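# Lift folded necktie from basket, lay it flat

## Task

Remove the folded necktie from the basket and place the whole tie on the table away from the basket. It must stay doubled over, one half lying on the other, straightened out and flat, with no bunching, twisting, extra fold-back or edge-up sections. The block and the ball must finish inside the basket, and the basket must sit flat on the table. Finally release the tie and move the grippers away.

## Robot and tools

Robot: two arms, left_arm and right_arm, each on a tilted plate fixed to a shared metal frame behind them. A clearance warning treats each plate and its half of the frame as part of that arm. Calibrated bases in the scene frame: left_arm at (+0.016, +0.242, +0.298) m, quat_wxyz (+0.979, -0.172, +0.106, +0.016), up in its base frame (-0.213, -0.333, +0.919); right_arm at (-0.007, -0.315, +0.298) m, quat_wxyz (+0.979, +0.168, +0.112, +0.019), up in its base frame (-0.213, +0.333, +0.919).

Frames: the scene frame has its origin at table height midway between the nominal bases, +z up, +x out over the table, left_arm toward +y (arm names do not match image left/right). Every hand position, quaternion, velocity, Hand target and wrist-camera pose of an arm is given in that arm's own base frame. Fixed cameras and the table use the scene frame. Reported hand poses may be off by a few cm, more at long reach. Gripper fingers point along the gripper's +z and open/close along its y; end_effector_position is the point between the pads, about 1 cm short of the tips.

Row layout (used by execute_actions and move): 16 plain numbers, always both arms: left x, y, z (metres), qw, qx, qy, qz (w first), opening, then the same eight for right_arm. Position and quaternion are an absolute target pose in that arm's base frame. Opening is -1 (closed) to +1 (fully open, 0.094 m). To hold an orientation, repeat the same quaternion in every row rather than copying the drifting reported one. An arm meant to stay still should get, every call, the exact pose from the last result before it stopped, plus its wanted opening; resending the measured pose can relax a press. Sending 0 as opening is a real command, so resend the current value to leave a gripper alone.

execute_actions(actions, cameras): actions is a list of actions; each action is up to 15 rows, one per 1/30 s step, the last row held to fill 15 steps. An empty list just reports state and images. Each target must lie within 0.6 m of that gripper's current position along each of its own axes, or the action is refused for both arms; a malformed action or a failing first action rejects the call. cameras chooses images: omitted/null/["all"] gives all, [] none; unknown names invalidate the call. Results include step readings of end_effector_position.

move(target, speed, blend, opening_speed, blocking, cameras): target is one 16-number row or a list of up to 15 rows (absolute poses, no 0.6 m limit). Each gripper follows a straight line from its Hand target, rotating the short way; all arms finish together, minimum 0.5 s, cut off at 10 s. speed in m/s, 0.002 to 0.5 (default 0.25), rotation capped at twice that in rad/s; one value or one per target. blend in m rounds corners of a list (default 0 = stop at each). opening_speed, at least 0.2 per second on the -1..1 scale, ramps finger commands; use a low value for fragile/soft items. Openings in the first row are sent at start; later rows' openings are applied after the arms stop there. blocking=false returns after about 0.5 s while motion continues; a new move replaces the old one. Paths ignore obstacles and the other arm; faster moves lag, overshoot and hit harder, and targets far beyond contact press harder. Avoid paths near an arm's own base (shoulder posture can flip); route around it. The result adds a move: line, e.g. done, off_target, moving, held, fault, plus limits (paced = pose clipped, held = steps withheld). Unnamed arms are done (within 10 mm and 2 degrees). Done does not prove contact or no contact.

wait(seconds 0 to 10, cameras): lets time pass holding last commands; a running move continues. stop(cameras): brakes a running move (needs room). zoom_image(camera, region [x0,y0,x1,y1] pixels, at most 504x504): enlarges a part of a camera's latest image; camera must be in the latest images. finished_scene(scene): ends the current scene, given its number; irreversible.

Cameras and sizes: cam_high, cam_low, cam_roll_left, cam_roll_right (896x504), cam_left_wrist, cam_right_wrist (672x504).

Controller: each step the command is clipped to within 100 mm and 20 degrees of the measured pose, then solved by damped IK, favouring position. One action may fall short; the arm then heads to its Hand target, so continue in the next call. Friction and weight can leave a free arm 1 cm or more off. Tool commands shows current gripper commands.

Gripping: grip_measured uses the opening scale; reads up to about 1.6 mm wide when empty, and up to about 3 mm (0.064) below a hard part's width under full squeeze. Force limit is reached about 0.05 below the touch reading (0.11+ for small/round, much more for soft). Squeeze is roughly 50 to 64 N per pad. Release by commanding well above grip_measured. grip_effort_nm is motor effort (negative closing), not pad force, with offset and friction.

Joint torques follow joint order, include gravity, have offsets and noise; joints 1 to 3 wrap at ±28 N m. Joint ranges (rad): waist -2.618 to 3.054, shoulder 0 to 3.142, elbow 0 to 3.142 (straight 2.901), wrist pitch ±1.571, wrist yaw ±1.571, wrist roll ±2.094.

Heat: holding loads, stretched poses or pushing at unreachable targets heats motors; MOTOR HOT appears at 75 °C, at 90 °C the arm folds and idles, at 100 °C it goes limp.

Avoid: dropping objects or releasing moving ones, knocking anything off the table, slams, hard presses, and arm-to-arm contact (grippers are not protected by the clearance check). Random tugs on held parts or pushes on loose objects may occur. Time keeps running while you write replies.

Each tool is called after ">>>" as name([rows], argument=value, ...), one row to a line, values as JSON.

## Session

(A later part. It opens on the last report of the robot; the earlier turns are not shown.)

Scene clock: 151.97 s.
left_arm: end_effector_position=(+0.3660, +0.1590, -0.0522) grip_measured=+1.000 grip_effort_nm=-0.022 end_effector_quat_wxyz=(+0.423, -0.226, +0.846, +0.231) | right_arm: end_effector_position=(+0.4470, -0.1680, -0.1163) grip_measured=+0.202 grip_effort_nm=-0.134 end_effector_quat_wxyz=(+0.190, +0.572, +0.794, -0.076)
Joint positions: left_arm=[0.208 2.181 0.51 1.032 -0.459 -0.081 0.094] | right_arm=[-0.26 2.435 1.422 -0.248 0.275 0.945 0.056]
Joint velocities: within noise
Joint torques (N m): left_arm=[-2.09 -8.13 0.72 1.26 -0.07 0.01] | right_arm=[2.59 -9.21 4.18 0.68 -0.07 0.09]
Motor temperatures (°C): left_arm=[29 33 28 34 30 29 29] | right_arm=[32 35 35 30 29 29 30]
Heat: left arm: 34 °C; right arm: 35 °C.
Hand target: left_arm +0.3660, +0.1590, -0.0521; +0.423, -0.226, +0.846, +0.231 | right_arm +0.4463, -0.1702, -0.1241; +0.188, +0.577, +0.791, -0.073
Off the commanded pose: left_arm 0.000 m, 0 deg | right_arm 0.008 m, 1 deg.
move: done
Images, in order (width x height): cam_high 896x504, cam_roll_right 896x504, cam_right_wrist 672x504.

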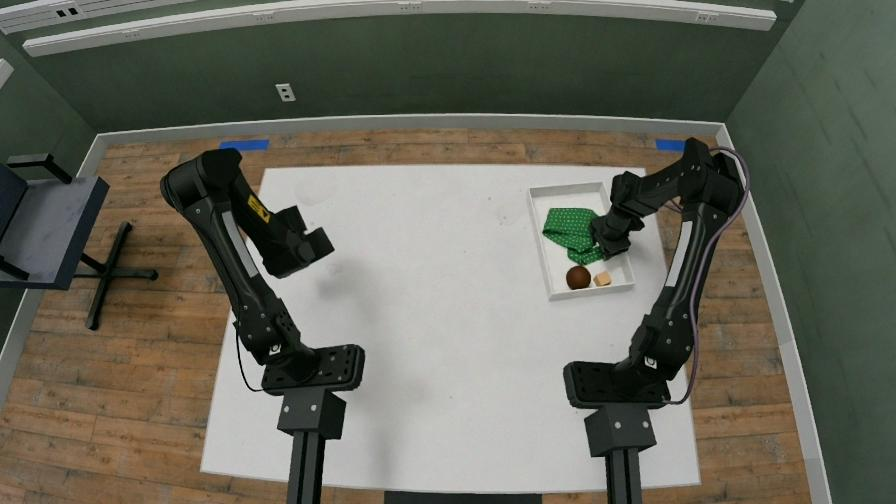

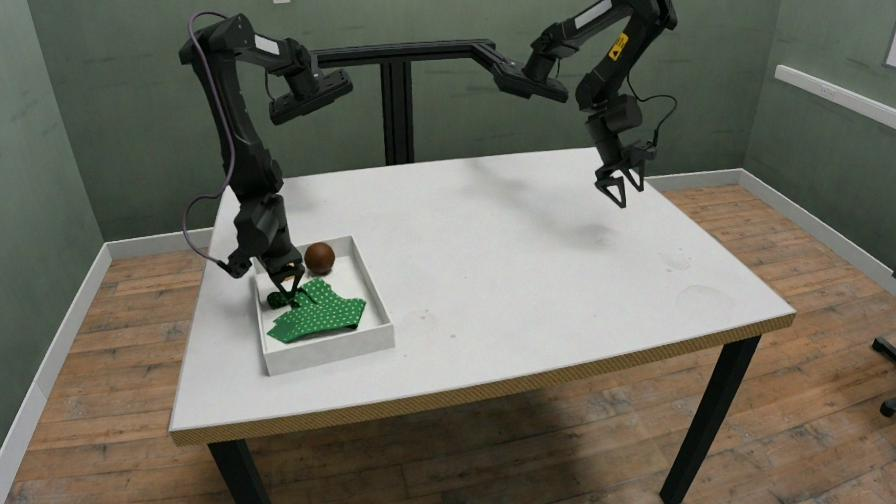

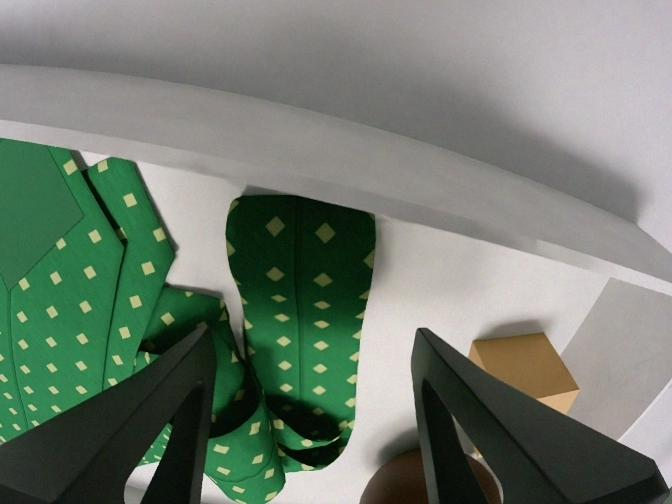

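>>> move(target=[0.3660,0.1590,-0.0522,0.423,-0.226,0.846,0.231,1,0.4542,-0.1778,-0.1438,0.1881,0.5771,0.7911,-0.0734,0.2], speed=0.06, cameras=["cam_right_wrist","cam_roll_right","cam_roll_left"])

>>> zoom_image(camera="cam_roll_right", region=[230, 180, 420, 390])

>>> zoom_image(camera="cam_roll_left", region=[150, 180, 380, 340])

Scene clock: 166.97 s.
left_arm: end_effector_position=(+0.3660, +0.1590, -0.0522) grip_measured=+1.000 grip_effort_nm=-0.012 end_effector_quat_wxyz=(+0.423, -0.226, +0.846, +0.231) | right_arm: end_effector_position=(+0.4567, -0.1748, -0.1312) grip_measured=+0.202 grip_effort_nm=-0.129 end_effector_quat_wxyz=(+0.195, +0.576, +0.791, -0.073)
Joint positions: left_arm=[0.208 2.181 0.51 1.032 -0.459 -0.081 0.094] | right_arm=[-0.27 2.5 1.474 -0.219 0.272 0.945 0.056]
Joint velocities: within noise
Joint torques (N m): left_arm=[-2.09 -8.17 0.69 1.27 -0.07 0.02] | right_arm=[2.5 -8.43 4.81 0.65 -0.07 -0.04]
Motor temperatures (°C): left_arm=[29 33 28 34 30 29 29] | right_arm=[32 36 35 30 29 29 30]
Heat: left arm: 34 °C; right arm: 36 °C.
Hand target: left_arm +0.3660, +0.1590, -0.0521; +0.423, -0.226, +0.846, +0.231 | right_arm +0.4539, -0.1775, -0.1435; +0.188, +0.577, +0.791, -0.073
Off the commanded pose: left_arm 0.000 m, 0 deg | right_arm 0.013 m, 1 deg.
move: off_target (right_arm)
Images, in order (width x height): cam_roll_left 896x504, cam_roll_right 896x504, cam_right_wrist 672x504.

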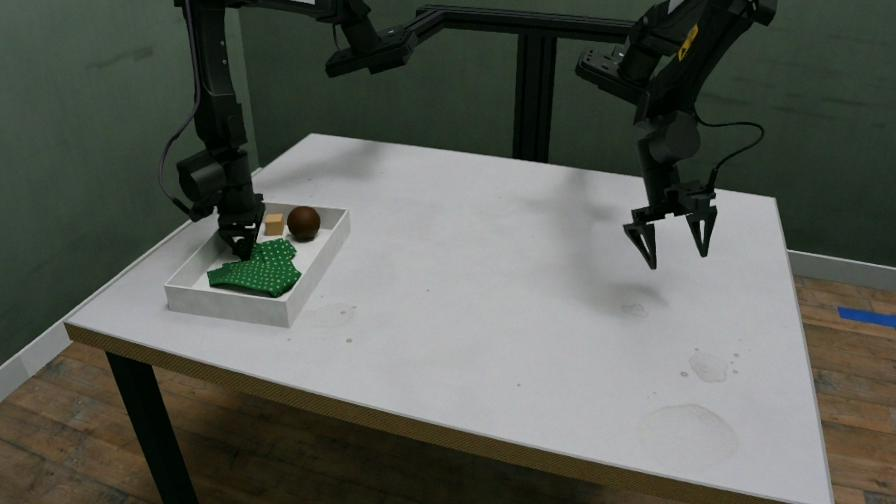

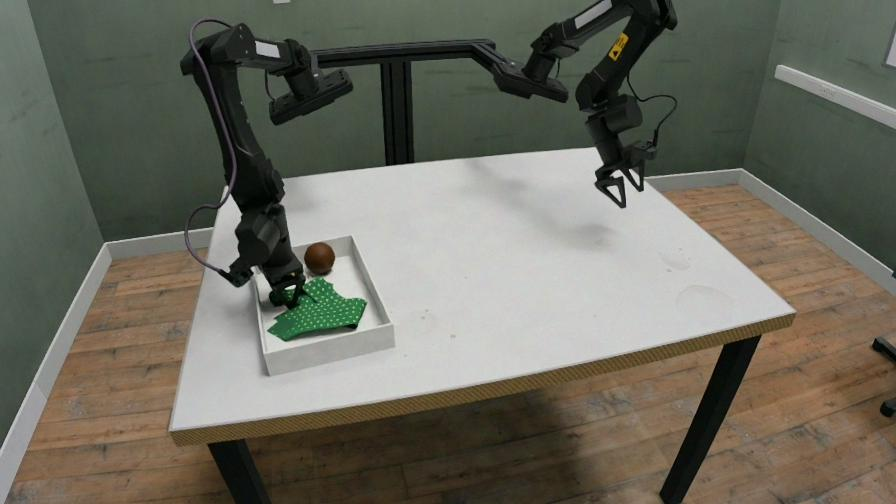

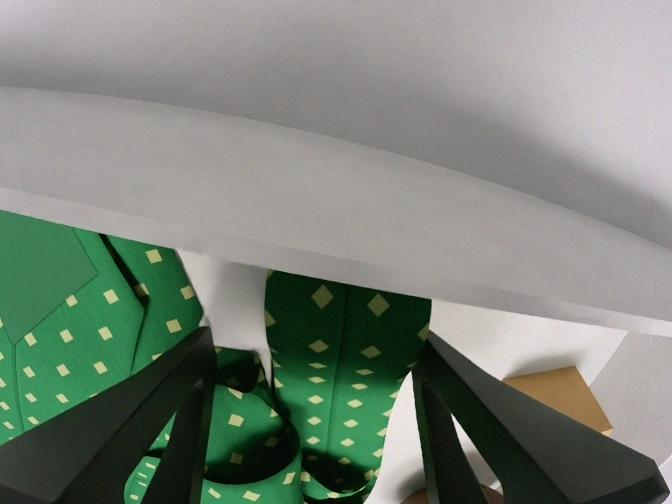

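Scaled by 2.400.

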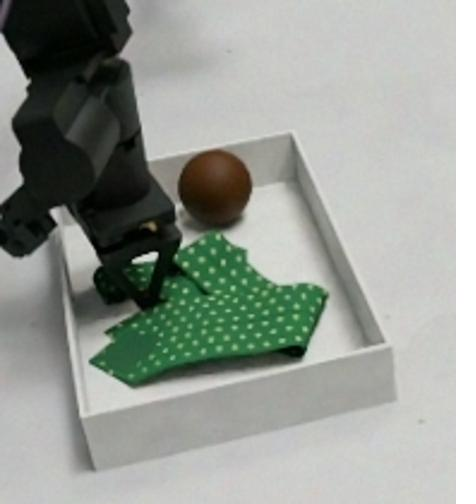

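Scaled by 2.191.

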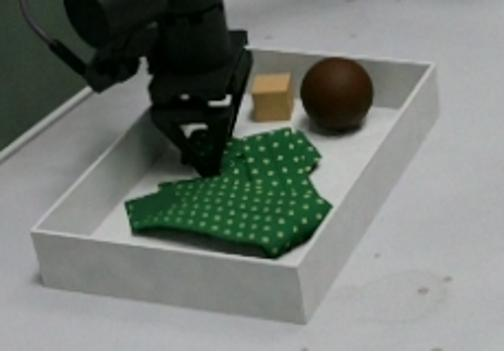

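>>> move([
  [0.3660,0.1590,-0.0522,0.423,-0.226,0.846,0.231,1,0.4420,-0.1740,-0.1263,0.1881,0.5771,0.7911,-0.0734,0.25],
  [0.3660,0.1590,-0.0522,0.423,-0.226,0.846,0.231,1,0.4483,-0.1840,-0.1538,0.1881,0.5771,0.7911,-0.0734,0.25],
], speed=0.06, cameras=["cam_right_wrist","cam_roll_right","cam_roll_left"])

>>> zoom_image(camera="cam_roll_right", region=[230, 180, 420, 390])

>>> zoom_image(camera="cam_roll_left", region=[150, 180, 380, 340])

Scene clock: 178.33 s.
left_arm: end_effector_position=(+0.3660, +0.1590, -0.0522) grip_measured=+1.000 grip_effort_nm=-0.017 end_effector_quat_wxyz=(+0.423, -0.226, +0.846, +0.231) | right_arm: end_effector_position=(+0.4499, -0.1779, -0.1344) grip_measured=+0.248 grip_effort_nm=0.076 end_effector_quat_wxyz=(+0.191, +0.574, +0.793, -0.073)
Joint positions: left_arm=[0.208 2.181 0.51 1.032 -0.459 -0.081 0.094] | right_arm=[-0.282 2.496 1.449 -0.204 0.265 0.928 0.059]
Joint velocities: within noise
Joint torques (N m): left_arm=[-2.06 -8.18 0.7 1.26 -0.07 0.03] | right_arm=[2.07 -6.93 4.7 0.88 -0.05 -0.03]
Motor temperatures (°C): left_arm=[29 33 28 34 30 29 29] | right_arm=[32 35 35 30 29 29 30]
Heat: left arm: 34 °C; right arm: 35 °C.
Hand target: left_arm +0.3660, +0.1590, -0.0521; +0.423, -0.226, +0.846, +0.231 | right_arm +0.4472, -0.1835, -0.1530; +0.188, +0.577, +0.791, -0.073
Off the commanded pose: left_arm 0.000 m, 0 deg | right_arm 0.020 m, 1 deg.
move: off_target (right_arm)
Images, in order (width x height): cam_roll_left 896x504, cam_roll_right 896x504, cam_right_wrist 672x504.

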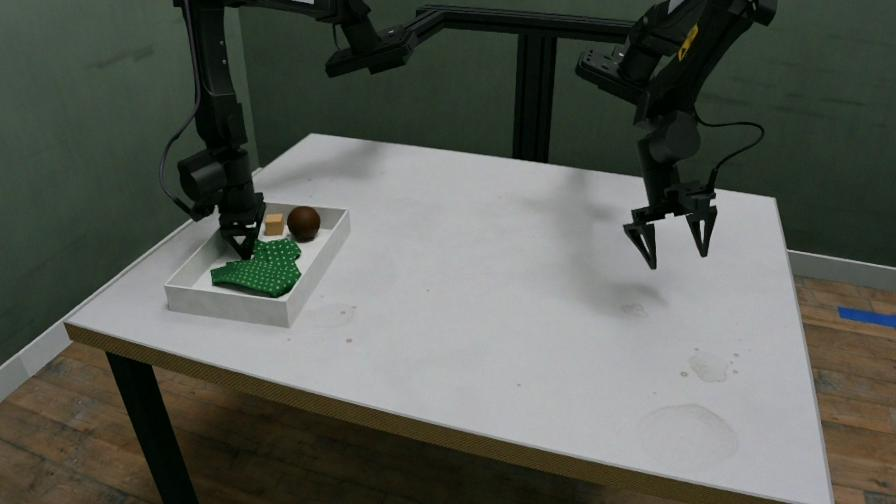

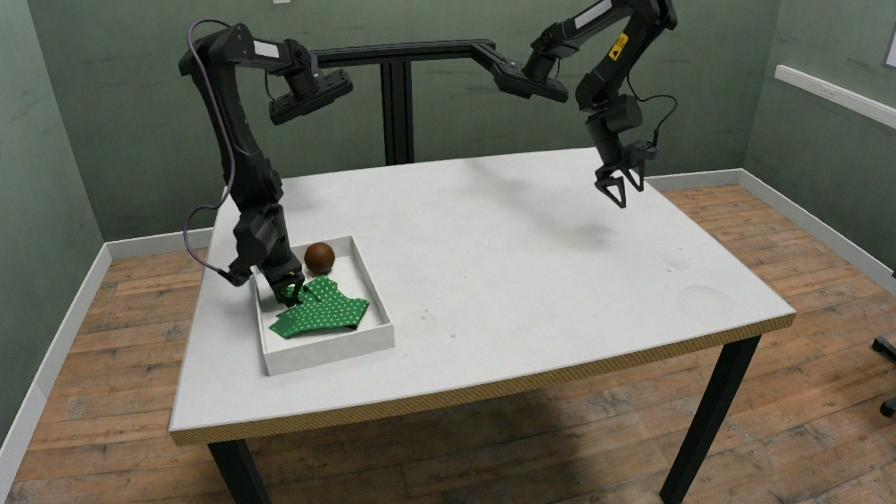

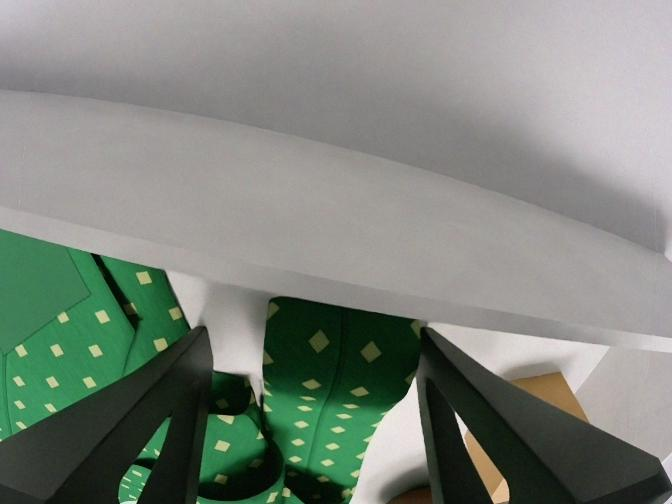

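Scaled by 2.400.

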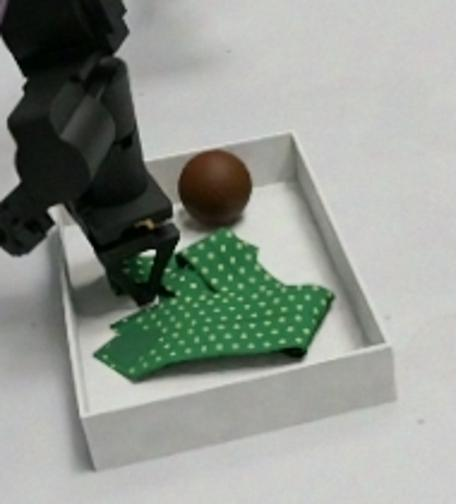

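Scaled by 2.191.

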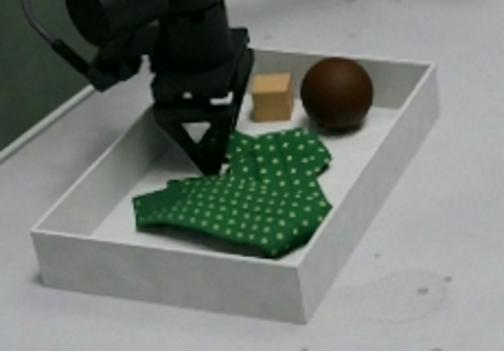

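>>> move([
  [0.3660,0.1590,-0.0522,0.423,-0.226,0.846,0.231,1,0.4359,-0.1741,-0.1221,0.1881,0.5771,0.7911,-0.0734,0.35],
  [0.3660,0.1590,-0.0522,0.423,-0.226,0.846,0.231,1,0.4421,-0.1838,-0.1487,0.1881,0.5771,0.7911,-0.0734,0.35],
], speed=0.06, cameras=["cam_right_wrist"])

Scene clock: 187.23 s.
left_arm: end_effector_position=(+0.3660, +0.1590, -0.0522) grip_measured=+1.000 grip_effort_nm=-0.012 end_effector_quat_wxyz=(+0.423, -0.226, +0.846, +0.231) | right_arm: end_effector_position=(+0.4451, -0.1801, -0.1342) grip_measured=+0.348 grip_effort_nm=0.085 end_effector_quat_wxyz=(+0.195, +0.576, +0.791, -0.072)
Joint positions: left_arm=[0.208 2.181 0.51 1.032 -0.459 -0.081 0.094] | right_arm=[-0.29 2.482 1.416 -0.174 0.264 0.925 0.063]
Joint velocities: within noise
Joint torques (N m): left_arm=[-2.09 -8.14 0.66 1.26 -0.07 0.02] | right_arm=[2.28 -7.84 4.49 0.71 -0.06 -0.05]
Motor temperatures (°C): left_arm=[29 33 28 34 30 29 29] | right_arm=[32 35 35 30 29 29 30]
Heat: left arm: 34 °C; right arm: 35 °C.
Hand target: left_arm +0.3660, +0.1590, -0.0521; +0.423, -0.226, +0.846, +0.231 | right_arm +0.4416, -0.1834, -0.1482; +0.188, +0.577, +0.791, -0.073
Off the commanded pose: left_arm 0.000 m, 0 deg | right_arm 0.015 m, 1 deg.
move: off_target (right_arm)
Images, in order (width x height): cam_right_wrist 672x504.

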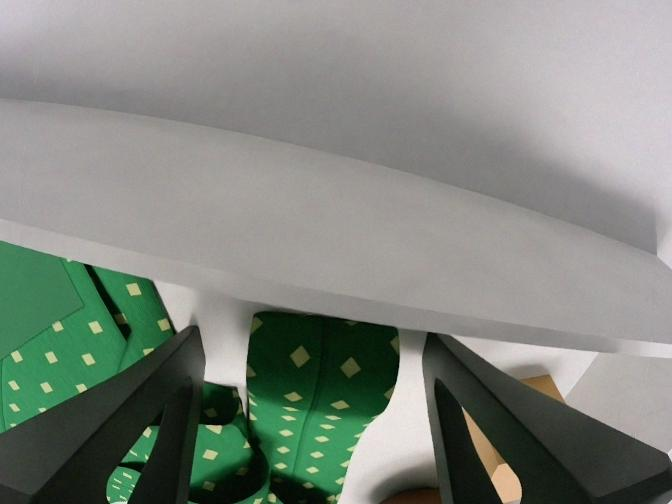

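>>> move(target=[0.3660,0.1590,-0.0522,0.423,-0.226,0.846,0.231,1,0.4384,-0.1736,-0.1489,0.1881,0.5771,0.7911,-0.0734,0.35], speed=0.06, cameras=["cam_right_wrist"])

>>> move(target=[0.3660,0.1590,-0.0522,0.423,-0.226,0.846,0.231,1,0.4384,-0.1736,-0.1489,0.1881,0.5771,0.7911,-0.0734,-1], speed=0.06, opening_speed=0.6, cameras=["cam_right_wrist"])

Scene clock: 195.30 s.
left_arm: end_effector_position=(+0.3660, +0.1590, -0.0522) grip_measured=+1.000 grip_effort_nm=-0.017 end_effector_quat_wxyz=(+0.423, -0.226, +0.846, +0.231) | right_arm: end_effector_position=(+0.4447, -0.1800, -0.1350) grip_measured=+0.348 grip_effort_nm=0.081 end_effector_quat_wxyz=(+0.197, +0.578, +0.789, -0.071)
Joint positions: left_arm=[0.208 2.181 0.51 1.032 -0.459 -0.081 0.094] | right_arm=[-0.29 2.482 1.41 -0.166 0.264 0.93 0.063]
Joint velocities: within noise
Joint torques (N m): left_arm=[-2.04 -8.16 0.66 1.25 -0.08 0.01] | right_arm=[3.73 -8.88 2.1 0.75 0.02 0.1]
Motor temperatures (°C): left_arm=[29 33 28 34 30 29 29] | right_arm=[32 35 35 30 29 29 30]
Heat: left arm: 34 °C; right arm: 35 °C.
Hand target: left_arm +0.3660, +0.1590, -0.0521; +0.423, -0.226, +0.846, +0.231 | right_arm +0.4381, -0.1735, -0.1484; +0.188, +0.577, +0.791, -0.073
Off the commanded pose: left_arm 0.000 m, 0 deg | right_arm 0.017 m, 1 deg.
move: off_target (right_arm)
Images, in order (width x height): cam_right_wrist 672x504.

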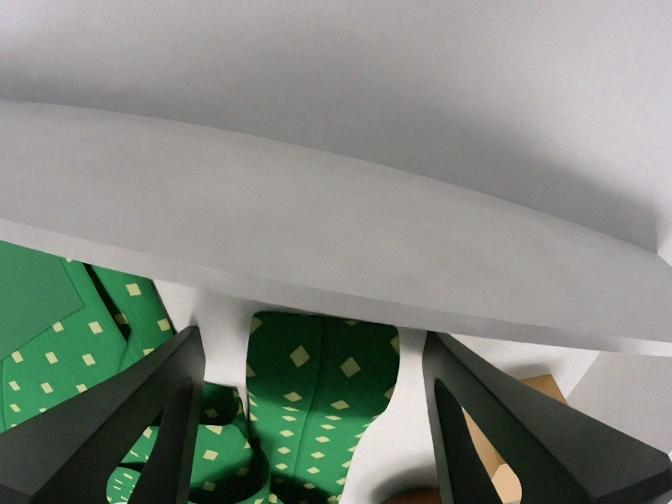

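Scene clock: 197.80 s.
left_arm: end_effector_position=(+0.3660, +0.1590, -0.0522) grip_measured=+1.000 grip_effort_nm=-0.017 end_effector_quat_wxyz=(+0.423, -0.226, +0.846, +0.231) | right_arm: end_effector_position=(+0.4480, -0.1797, -0.1342) grip_measured=-0.905 grip_effort_nm=-0.994 end_effector_quat_wxyz=(+0.203, +0.578, +0.788, -0.067)
Joint positions: left_arm=[0.208 2.181 0.51 1.032 -0.459 -0.081 0.094] | right_arm=[-0.288 2.482 1.409 -0.151 0.261 0.931 0.004]
Joint velocities: within noise
Joint torques (N m): left_arm=[-2.06 -8.18 0.69 1.25 -0.08 0.02] | right_arm=[3.62 -8.91 2.17 0.64 0.05 0.09]
Motor temperatures (°C): left_arm=[29 33 28 34 30 29 29] | right_arm=[32 35 35 30 29 29 30]
Heat: left arm: 34 °C; right arm: 35 °C.
Hand target: left_arm +0.3660, +0.1590, -0.0521; +0.423, -0.226, +0.846, +0.231 | right_arm +0.4381, -0.1736, -0.1484; +0.188, +0.577, +0.791, -0.074
Off the commanded pose: left_arm 0.000 m, 0 deg | right_arm 0.019 m, 2 deg.
move: off_target (right_arm)
Images, in order (width x height): cam_right_wrist 672x504.

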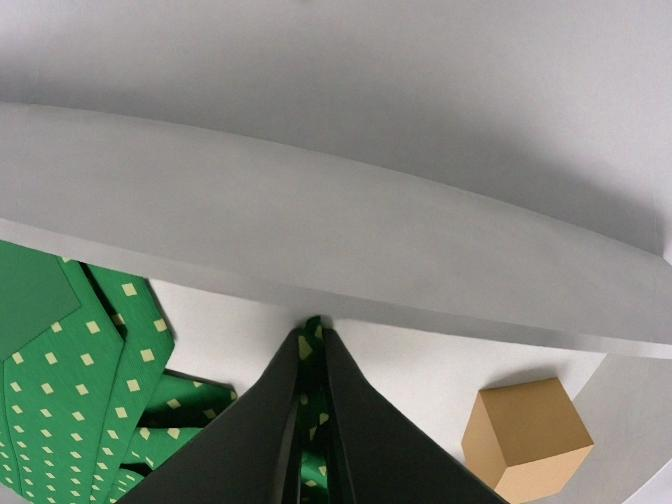

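>>> move(target=[0.3660,0.1590,-0.0522,0.423,-0.226,0.846,0.231,1,0.4216,-0.1292,-0.0164,0.1881,0.5771,0.7911,-0.0734,-1], speed=0.1)

Scene clock: 203.23 s.
left_arm: end_effector_position=(+0.3660, +0.1590, -0.0522) grip_measured=+1.000 grip_effort_nm=-0.012 end_effector_quat_wxyz=(+0.423, -0.226, +0.846, +0.231) | right_arm: end_effector_position=(+0.4244, -0.1341, -0.0231) grip_measured=-0.918 grip_effort_nm=-1.053 end_effector_quat_wxyz=(+0.188, +0.580, +0.790, -0.067)
Joint positions: left_arm=[0.208 2.181 0.51 1.032 -0.459 -0.081 0.094] | right_arm=[-0.198 2.127 1.324 -0.474 0.278 1.028 0.004]
Joint velocities: within noise
Joint torques (N m): left_arm=[-2.07 -8.2 0.66 1.26 -0.08 0.03] | right_arm=[4.1 -12.04 4.64 0.34 0.17 0.1]
Motor temperatures (°C): left_arm=[29 33 28 34 30 29 29] | right_arm=[32 35 35 30 29 29 30]
Heat: left arm: 34 °C; right arm: 35 °C.
Hand target: left_arm +0.3660, +0.1590, -0.0521; +0.423, -0.226, +0.846, +0.231 | right_arm +0.4216, -0.1293, -0.0167; +0.188, +0.577, +0.791, -0.073
Off the commanded pose: left_arm 0.000 m, 0 deg | right_arm 0.009 m, 1 deg.
move: done

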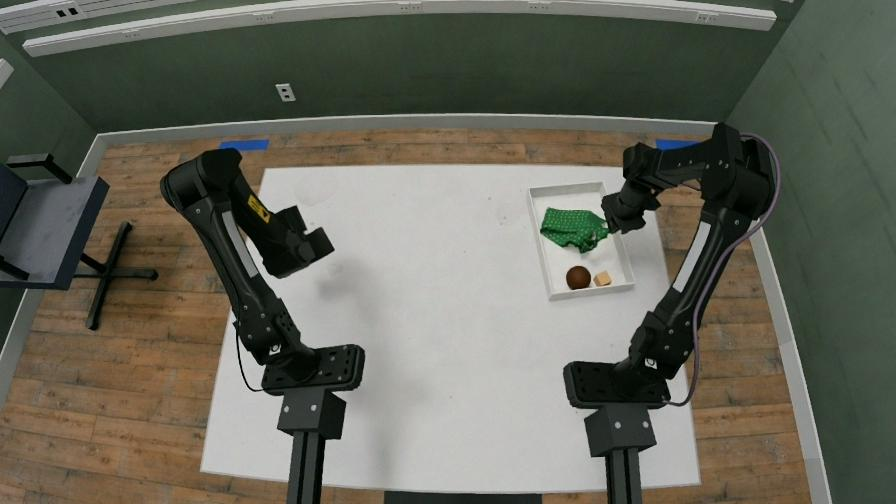

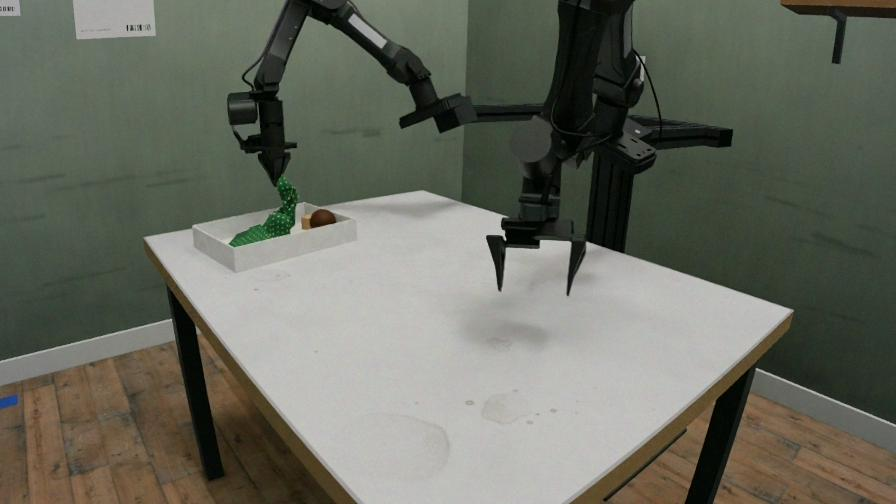

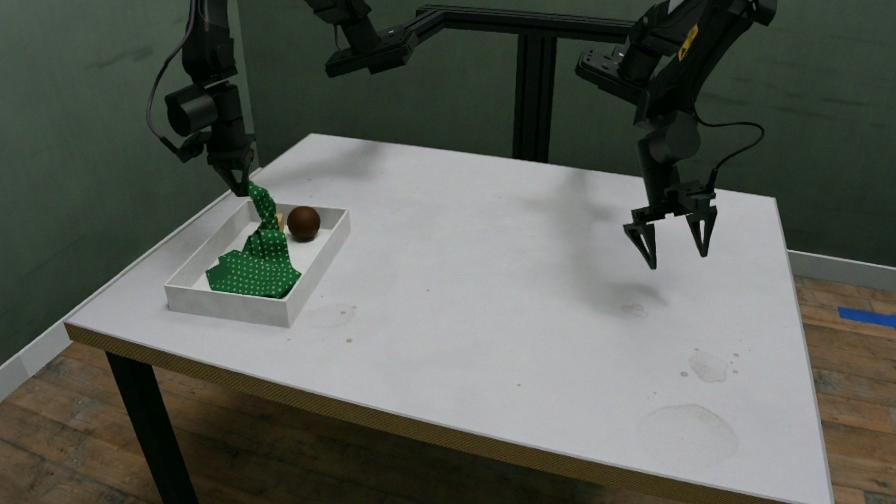

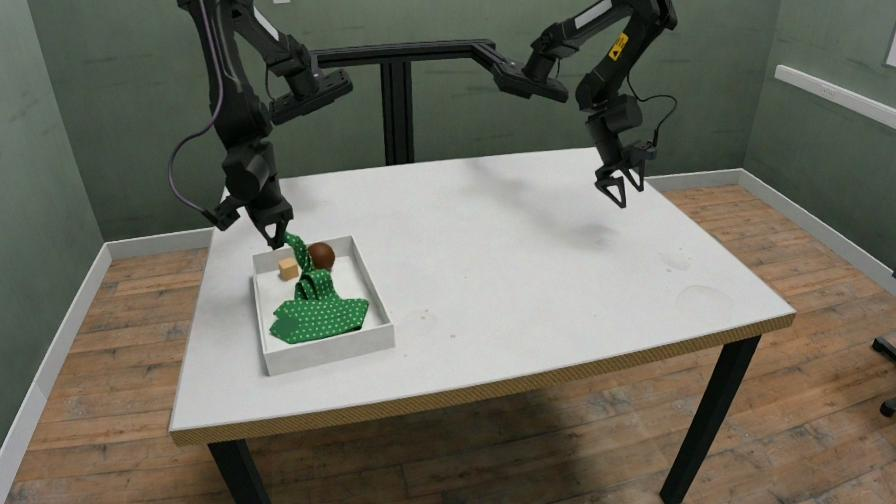

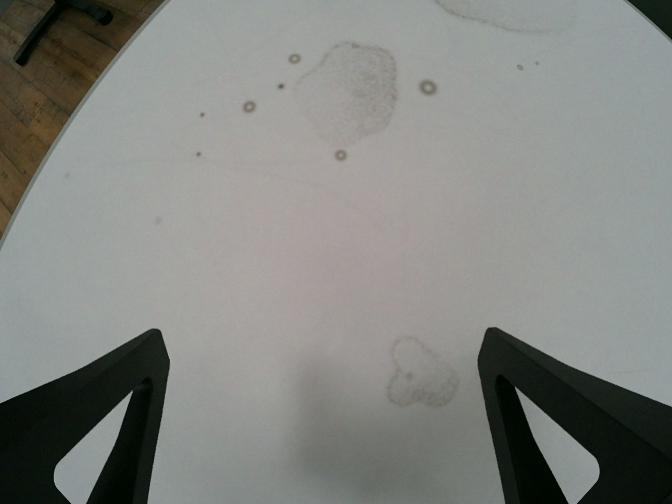

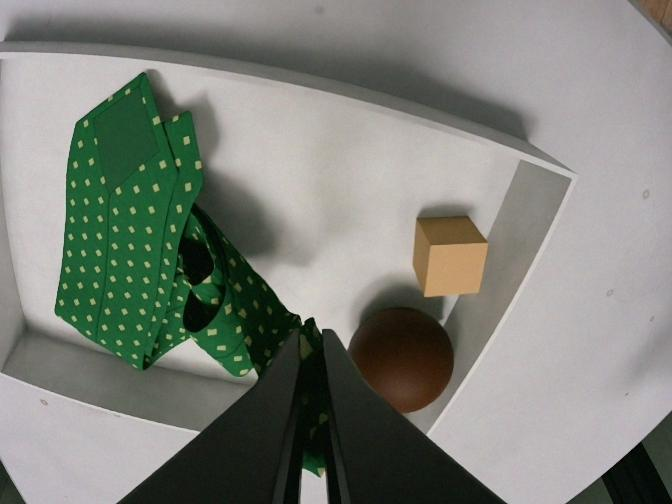

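>>> move(target=[0.3660,0.1590,-0.0522,0.423,-0.226,0.846,0.231,1,0.4060,0.0316,0.1393,0.1881,0.5771,0.7911,-0.0734,-1], speed=0.12)

Scene clock: 209.73 s.
left_arm: end_effector_position=(+0.3660, +0.1590, -0.0522) grip_measured=+1.000 grip_effort_nm=-0.012 end_effector_quat_wxyz=(+0.423, -0.226, +0.846, +0.231) | right_arm: end_effector_position=(+0.4068, +0.0290, +0.1315) grip_measured=-0.918 grip_effort_nm=-1.057 end_effector_quat_wxyz=(+0.181, +0.580, +0.791, -0.070)
Joint positions: left_arm=[0.208 2.181 0.51 1.032 -0.459 -0.081 0.094] | right_arm=[0.226 1.952 1.721 -1.201 0.367 1.465 0.004]
Joint velocities: within noise
Joint torques (N m): left_arm=[-2.07 -8.18 0.69 1.25 -0.07 0.03] | right_arm=[4.56 -9.91 8.84 0.3 0.18 0.11]
Motor temperatures (°C): left_arm=[29 33 28 34 30 29 29] | right_arm=[32 36 35 30 29 29 30]
Heat: left arm: 34 °C; right arm: 36 °C.
Hand target: left_arm +0.3660, +0.1590, -0.0521; +0.423, -0.226, +0.846, +0.231 | right_arm +0.4060, +0.0315, +0.1392; +0.188, +0.577, +0.791, -0.073
Off the commanded pose: left_arm 0.000 m, 0 deg | right_arm 0.008 m, 1 deg.
move: done

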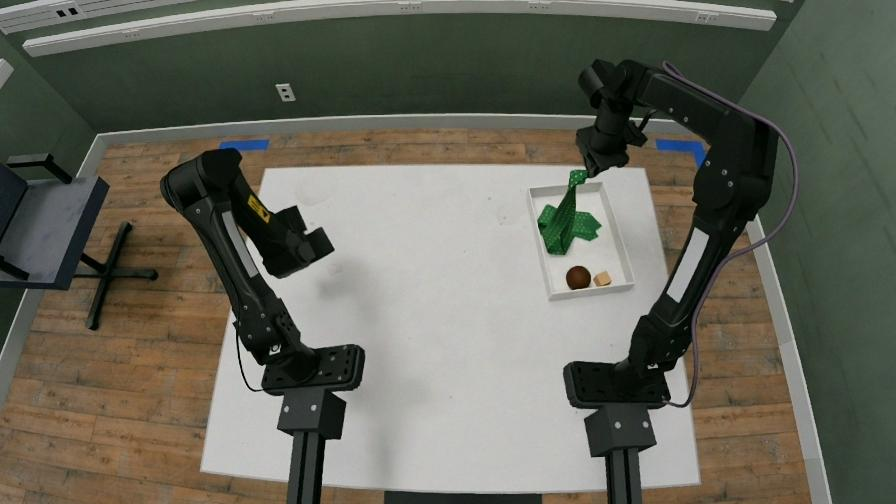

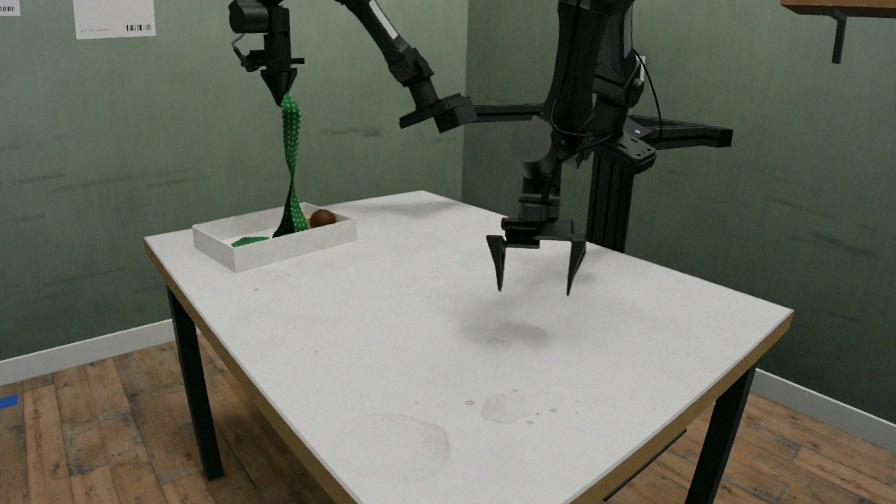

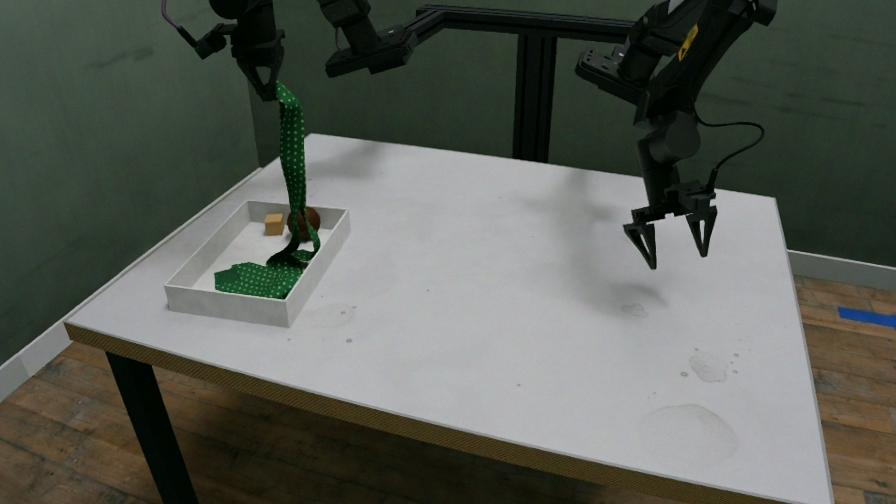

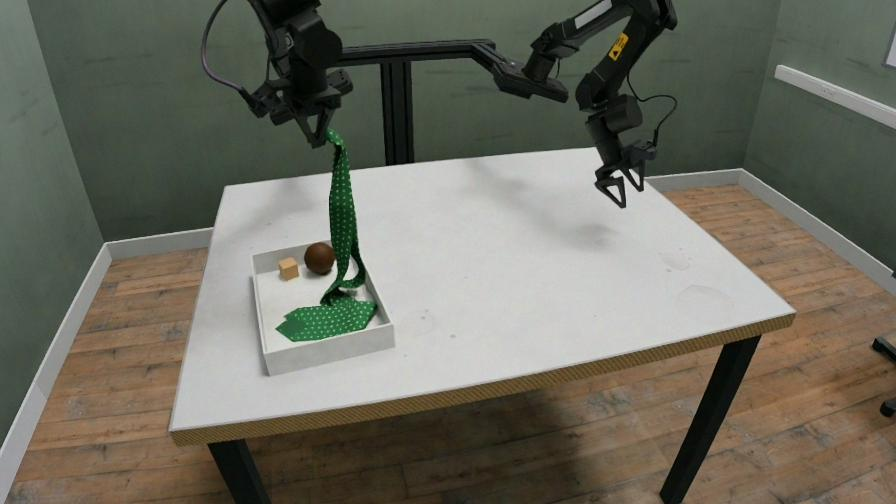

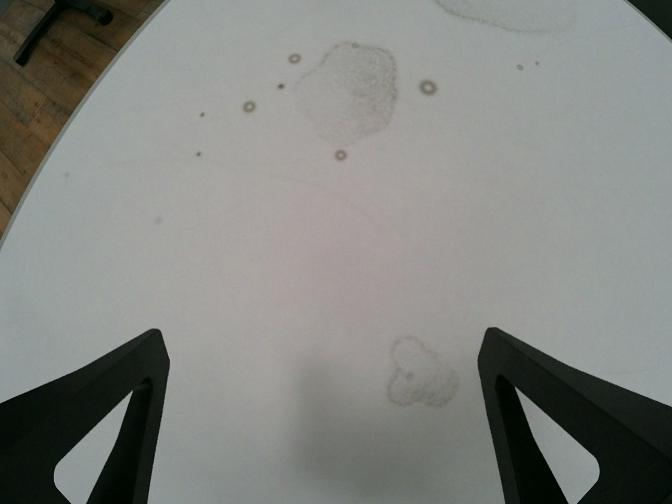

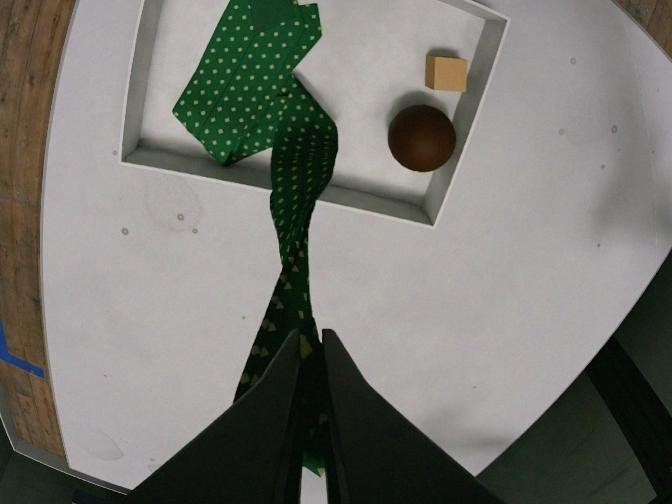

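>>> move(target=[0.3660,0.1590,-0.0522,0.423,-0.226,0.846,0.231,1,0.3329,0.0534,0.2777,0.1881,0.5771,0.7911,-0.0734,-1], speed=0.12)

Scene clock: 217.80 s.
left_arm: end_effector_position=(+0.3660, +0.1590, -0.0522) grip_measured=+1.000 grip_effort_nm=-0.017 end_effector_quat_wxyz=(+0.423, -0.226, +0.846, +0.231) | right_arm: end_effector_position=(+0.3387, +0.0520, +0.2732) grip_measured=-0.918 grip_effort_nm=-1.053 end_effector_quat_wxyz=(+0.237, +0.564, +0.791, -0.004)
Joint positions: left_arm=[0.208 2.181 0.51 1.032 -0.459 -0.081 0.094] | right_arm=[0.35 1.68 1.926 -1.539 0.394 1.534 0.004]
Joint velocities: within noise
Joint torques (N m): left_arm=[-2.06 -8.16 0.69 1.26 -0.06 0.03] | right_arm=[3.95 -7.72 7.16 0.63 0.17 0.07]
Motor temperatures (°C): left_arm=[29 33 28 34 30 29 29] | right_arm=[32 36 36 30 29 29 31]
Heat: left arm: 34 °C; right arm: 36 °C.
Hand target: left_arm +0.3660, +0.1590, -0.0521; +0.423, -0.226, +0.846, +0.231 | right_arm +0.3330, +0.0531, +0.2771; +0.241, +0.559, +0.793, -0.009
Off the commanded pose: left_arm 0.000 m, 0 deg | right_arm 0.007 m, 10 deg.
joint sent to its limit (right arm) — joint 4 (wrist pitch), lower limit. The joint targets are off in orientation, not in position.
move: off_target (right_arm)

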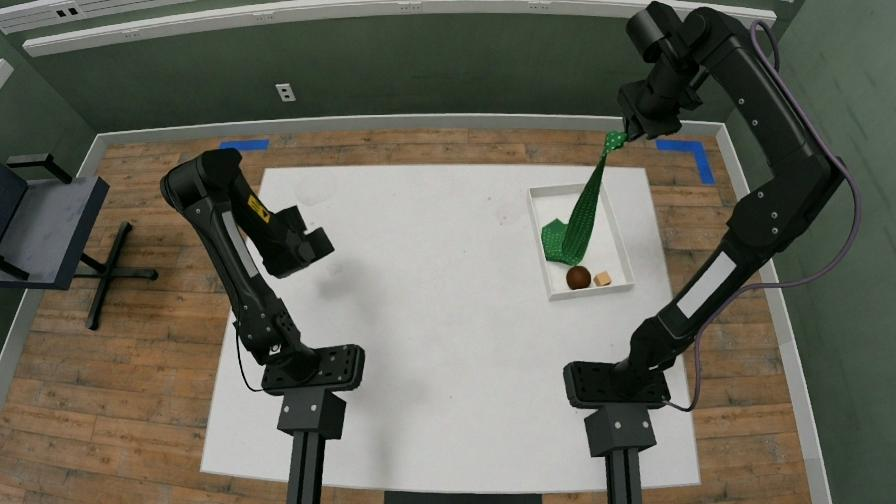

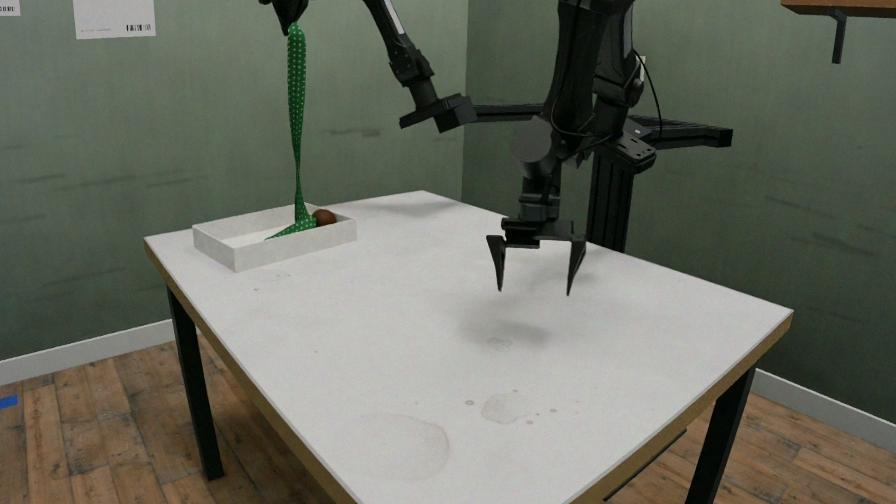

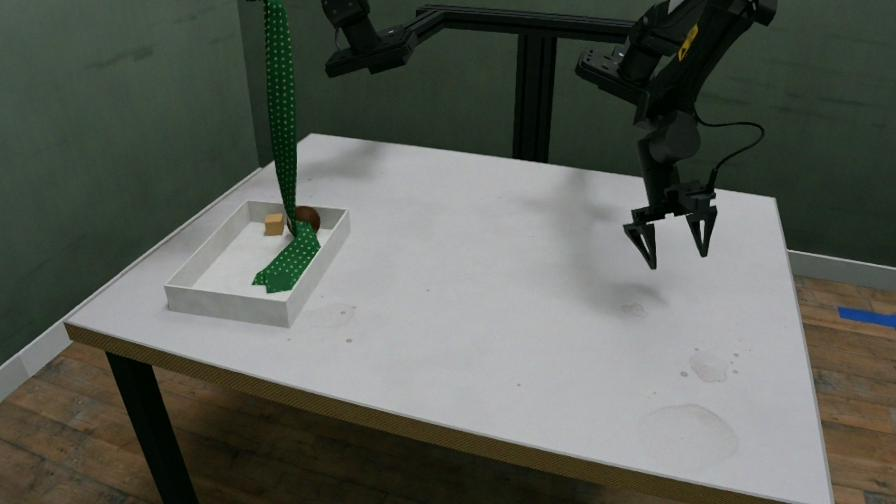

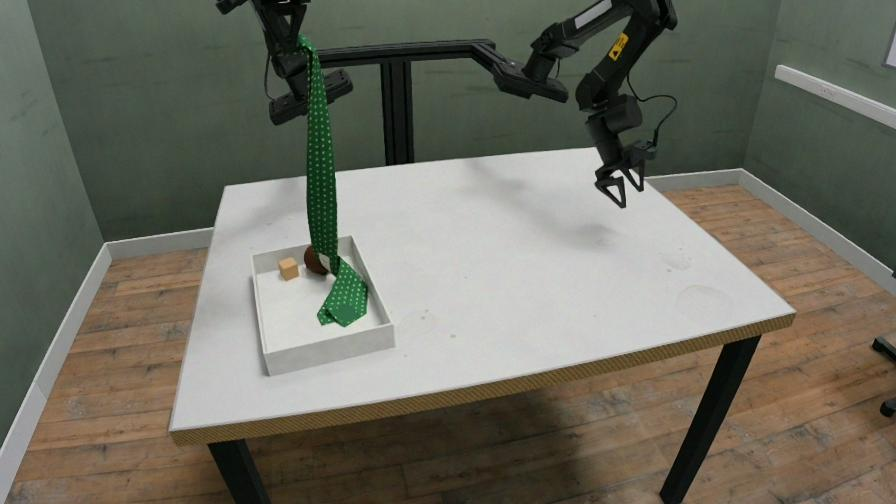

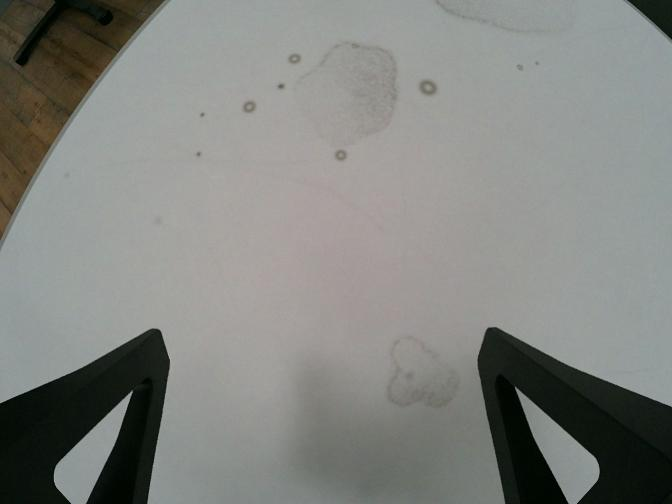

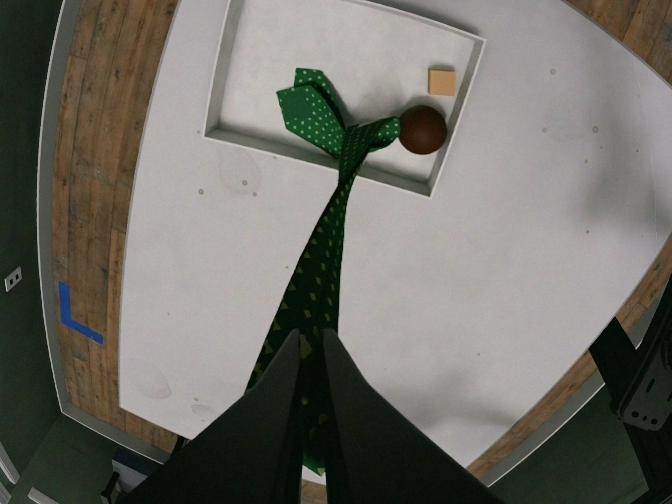

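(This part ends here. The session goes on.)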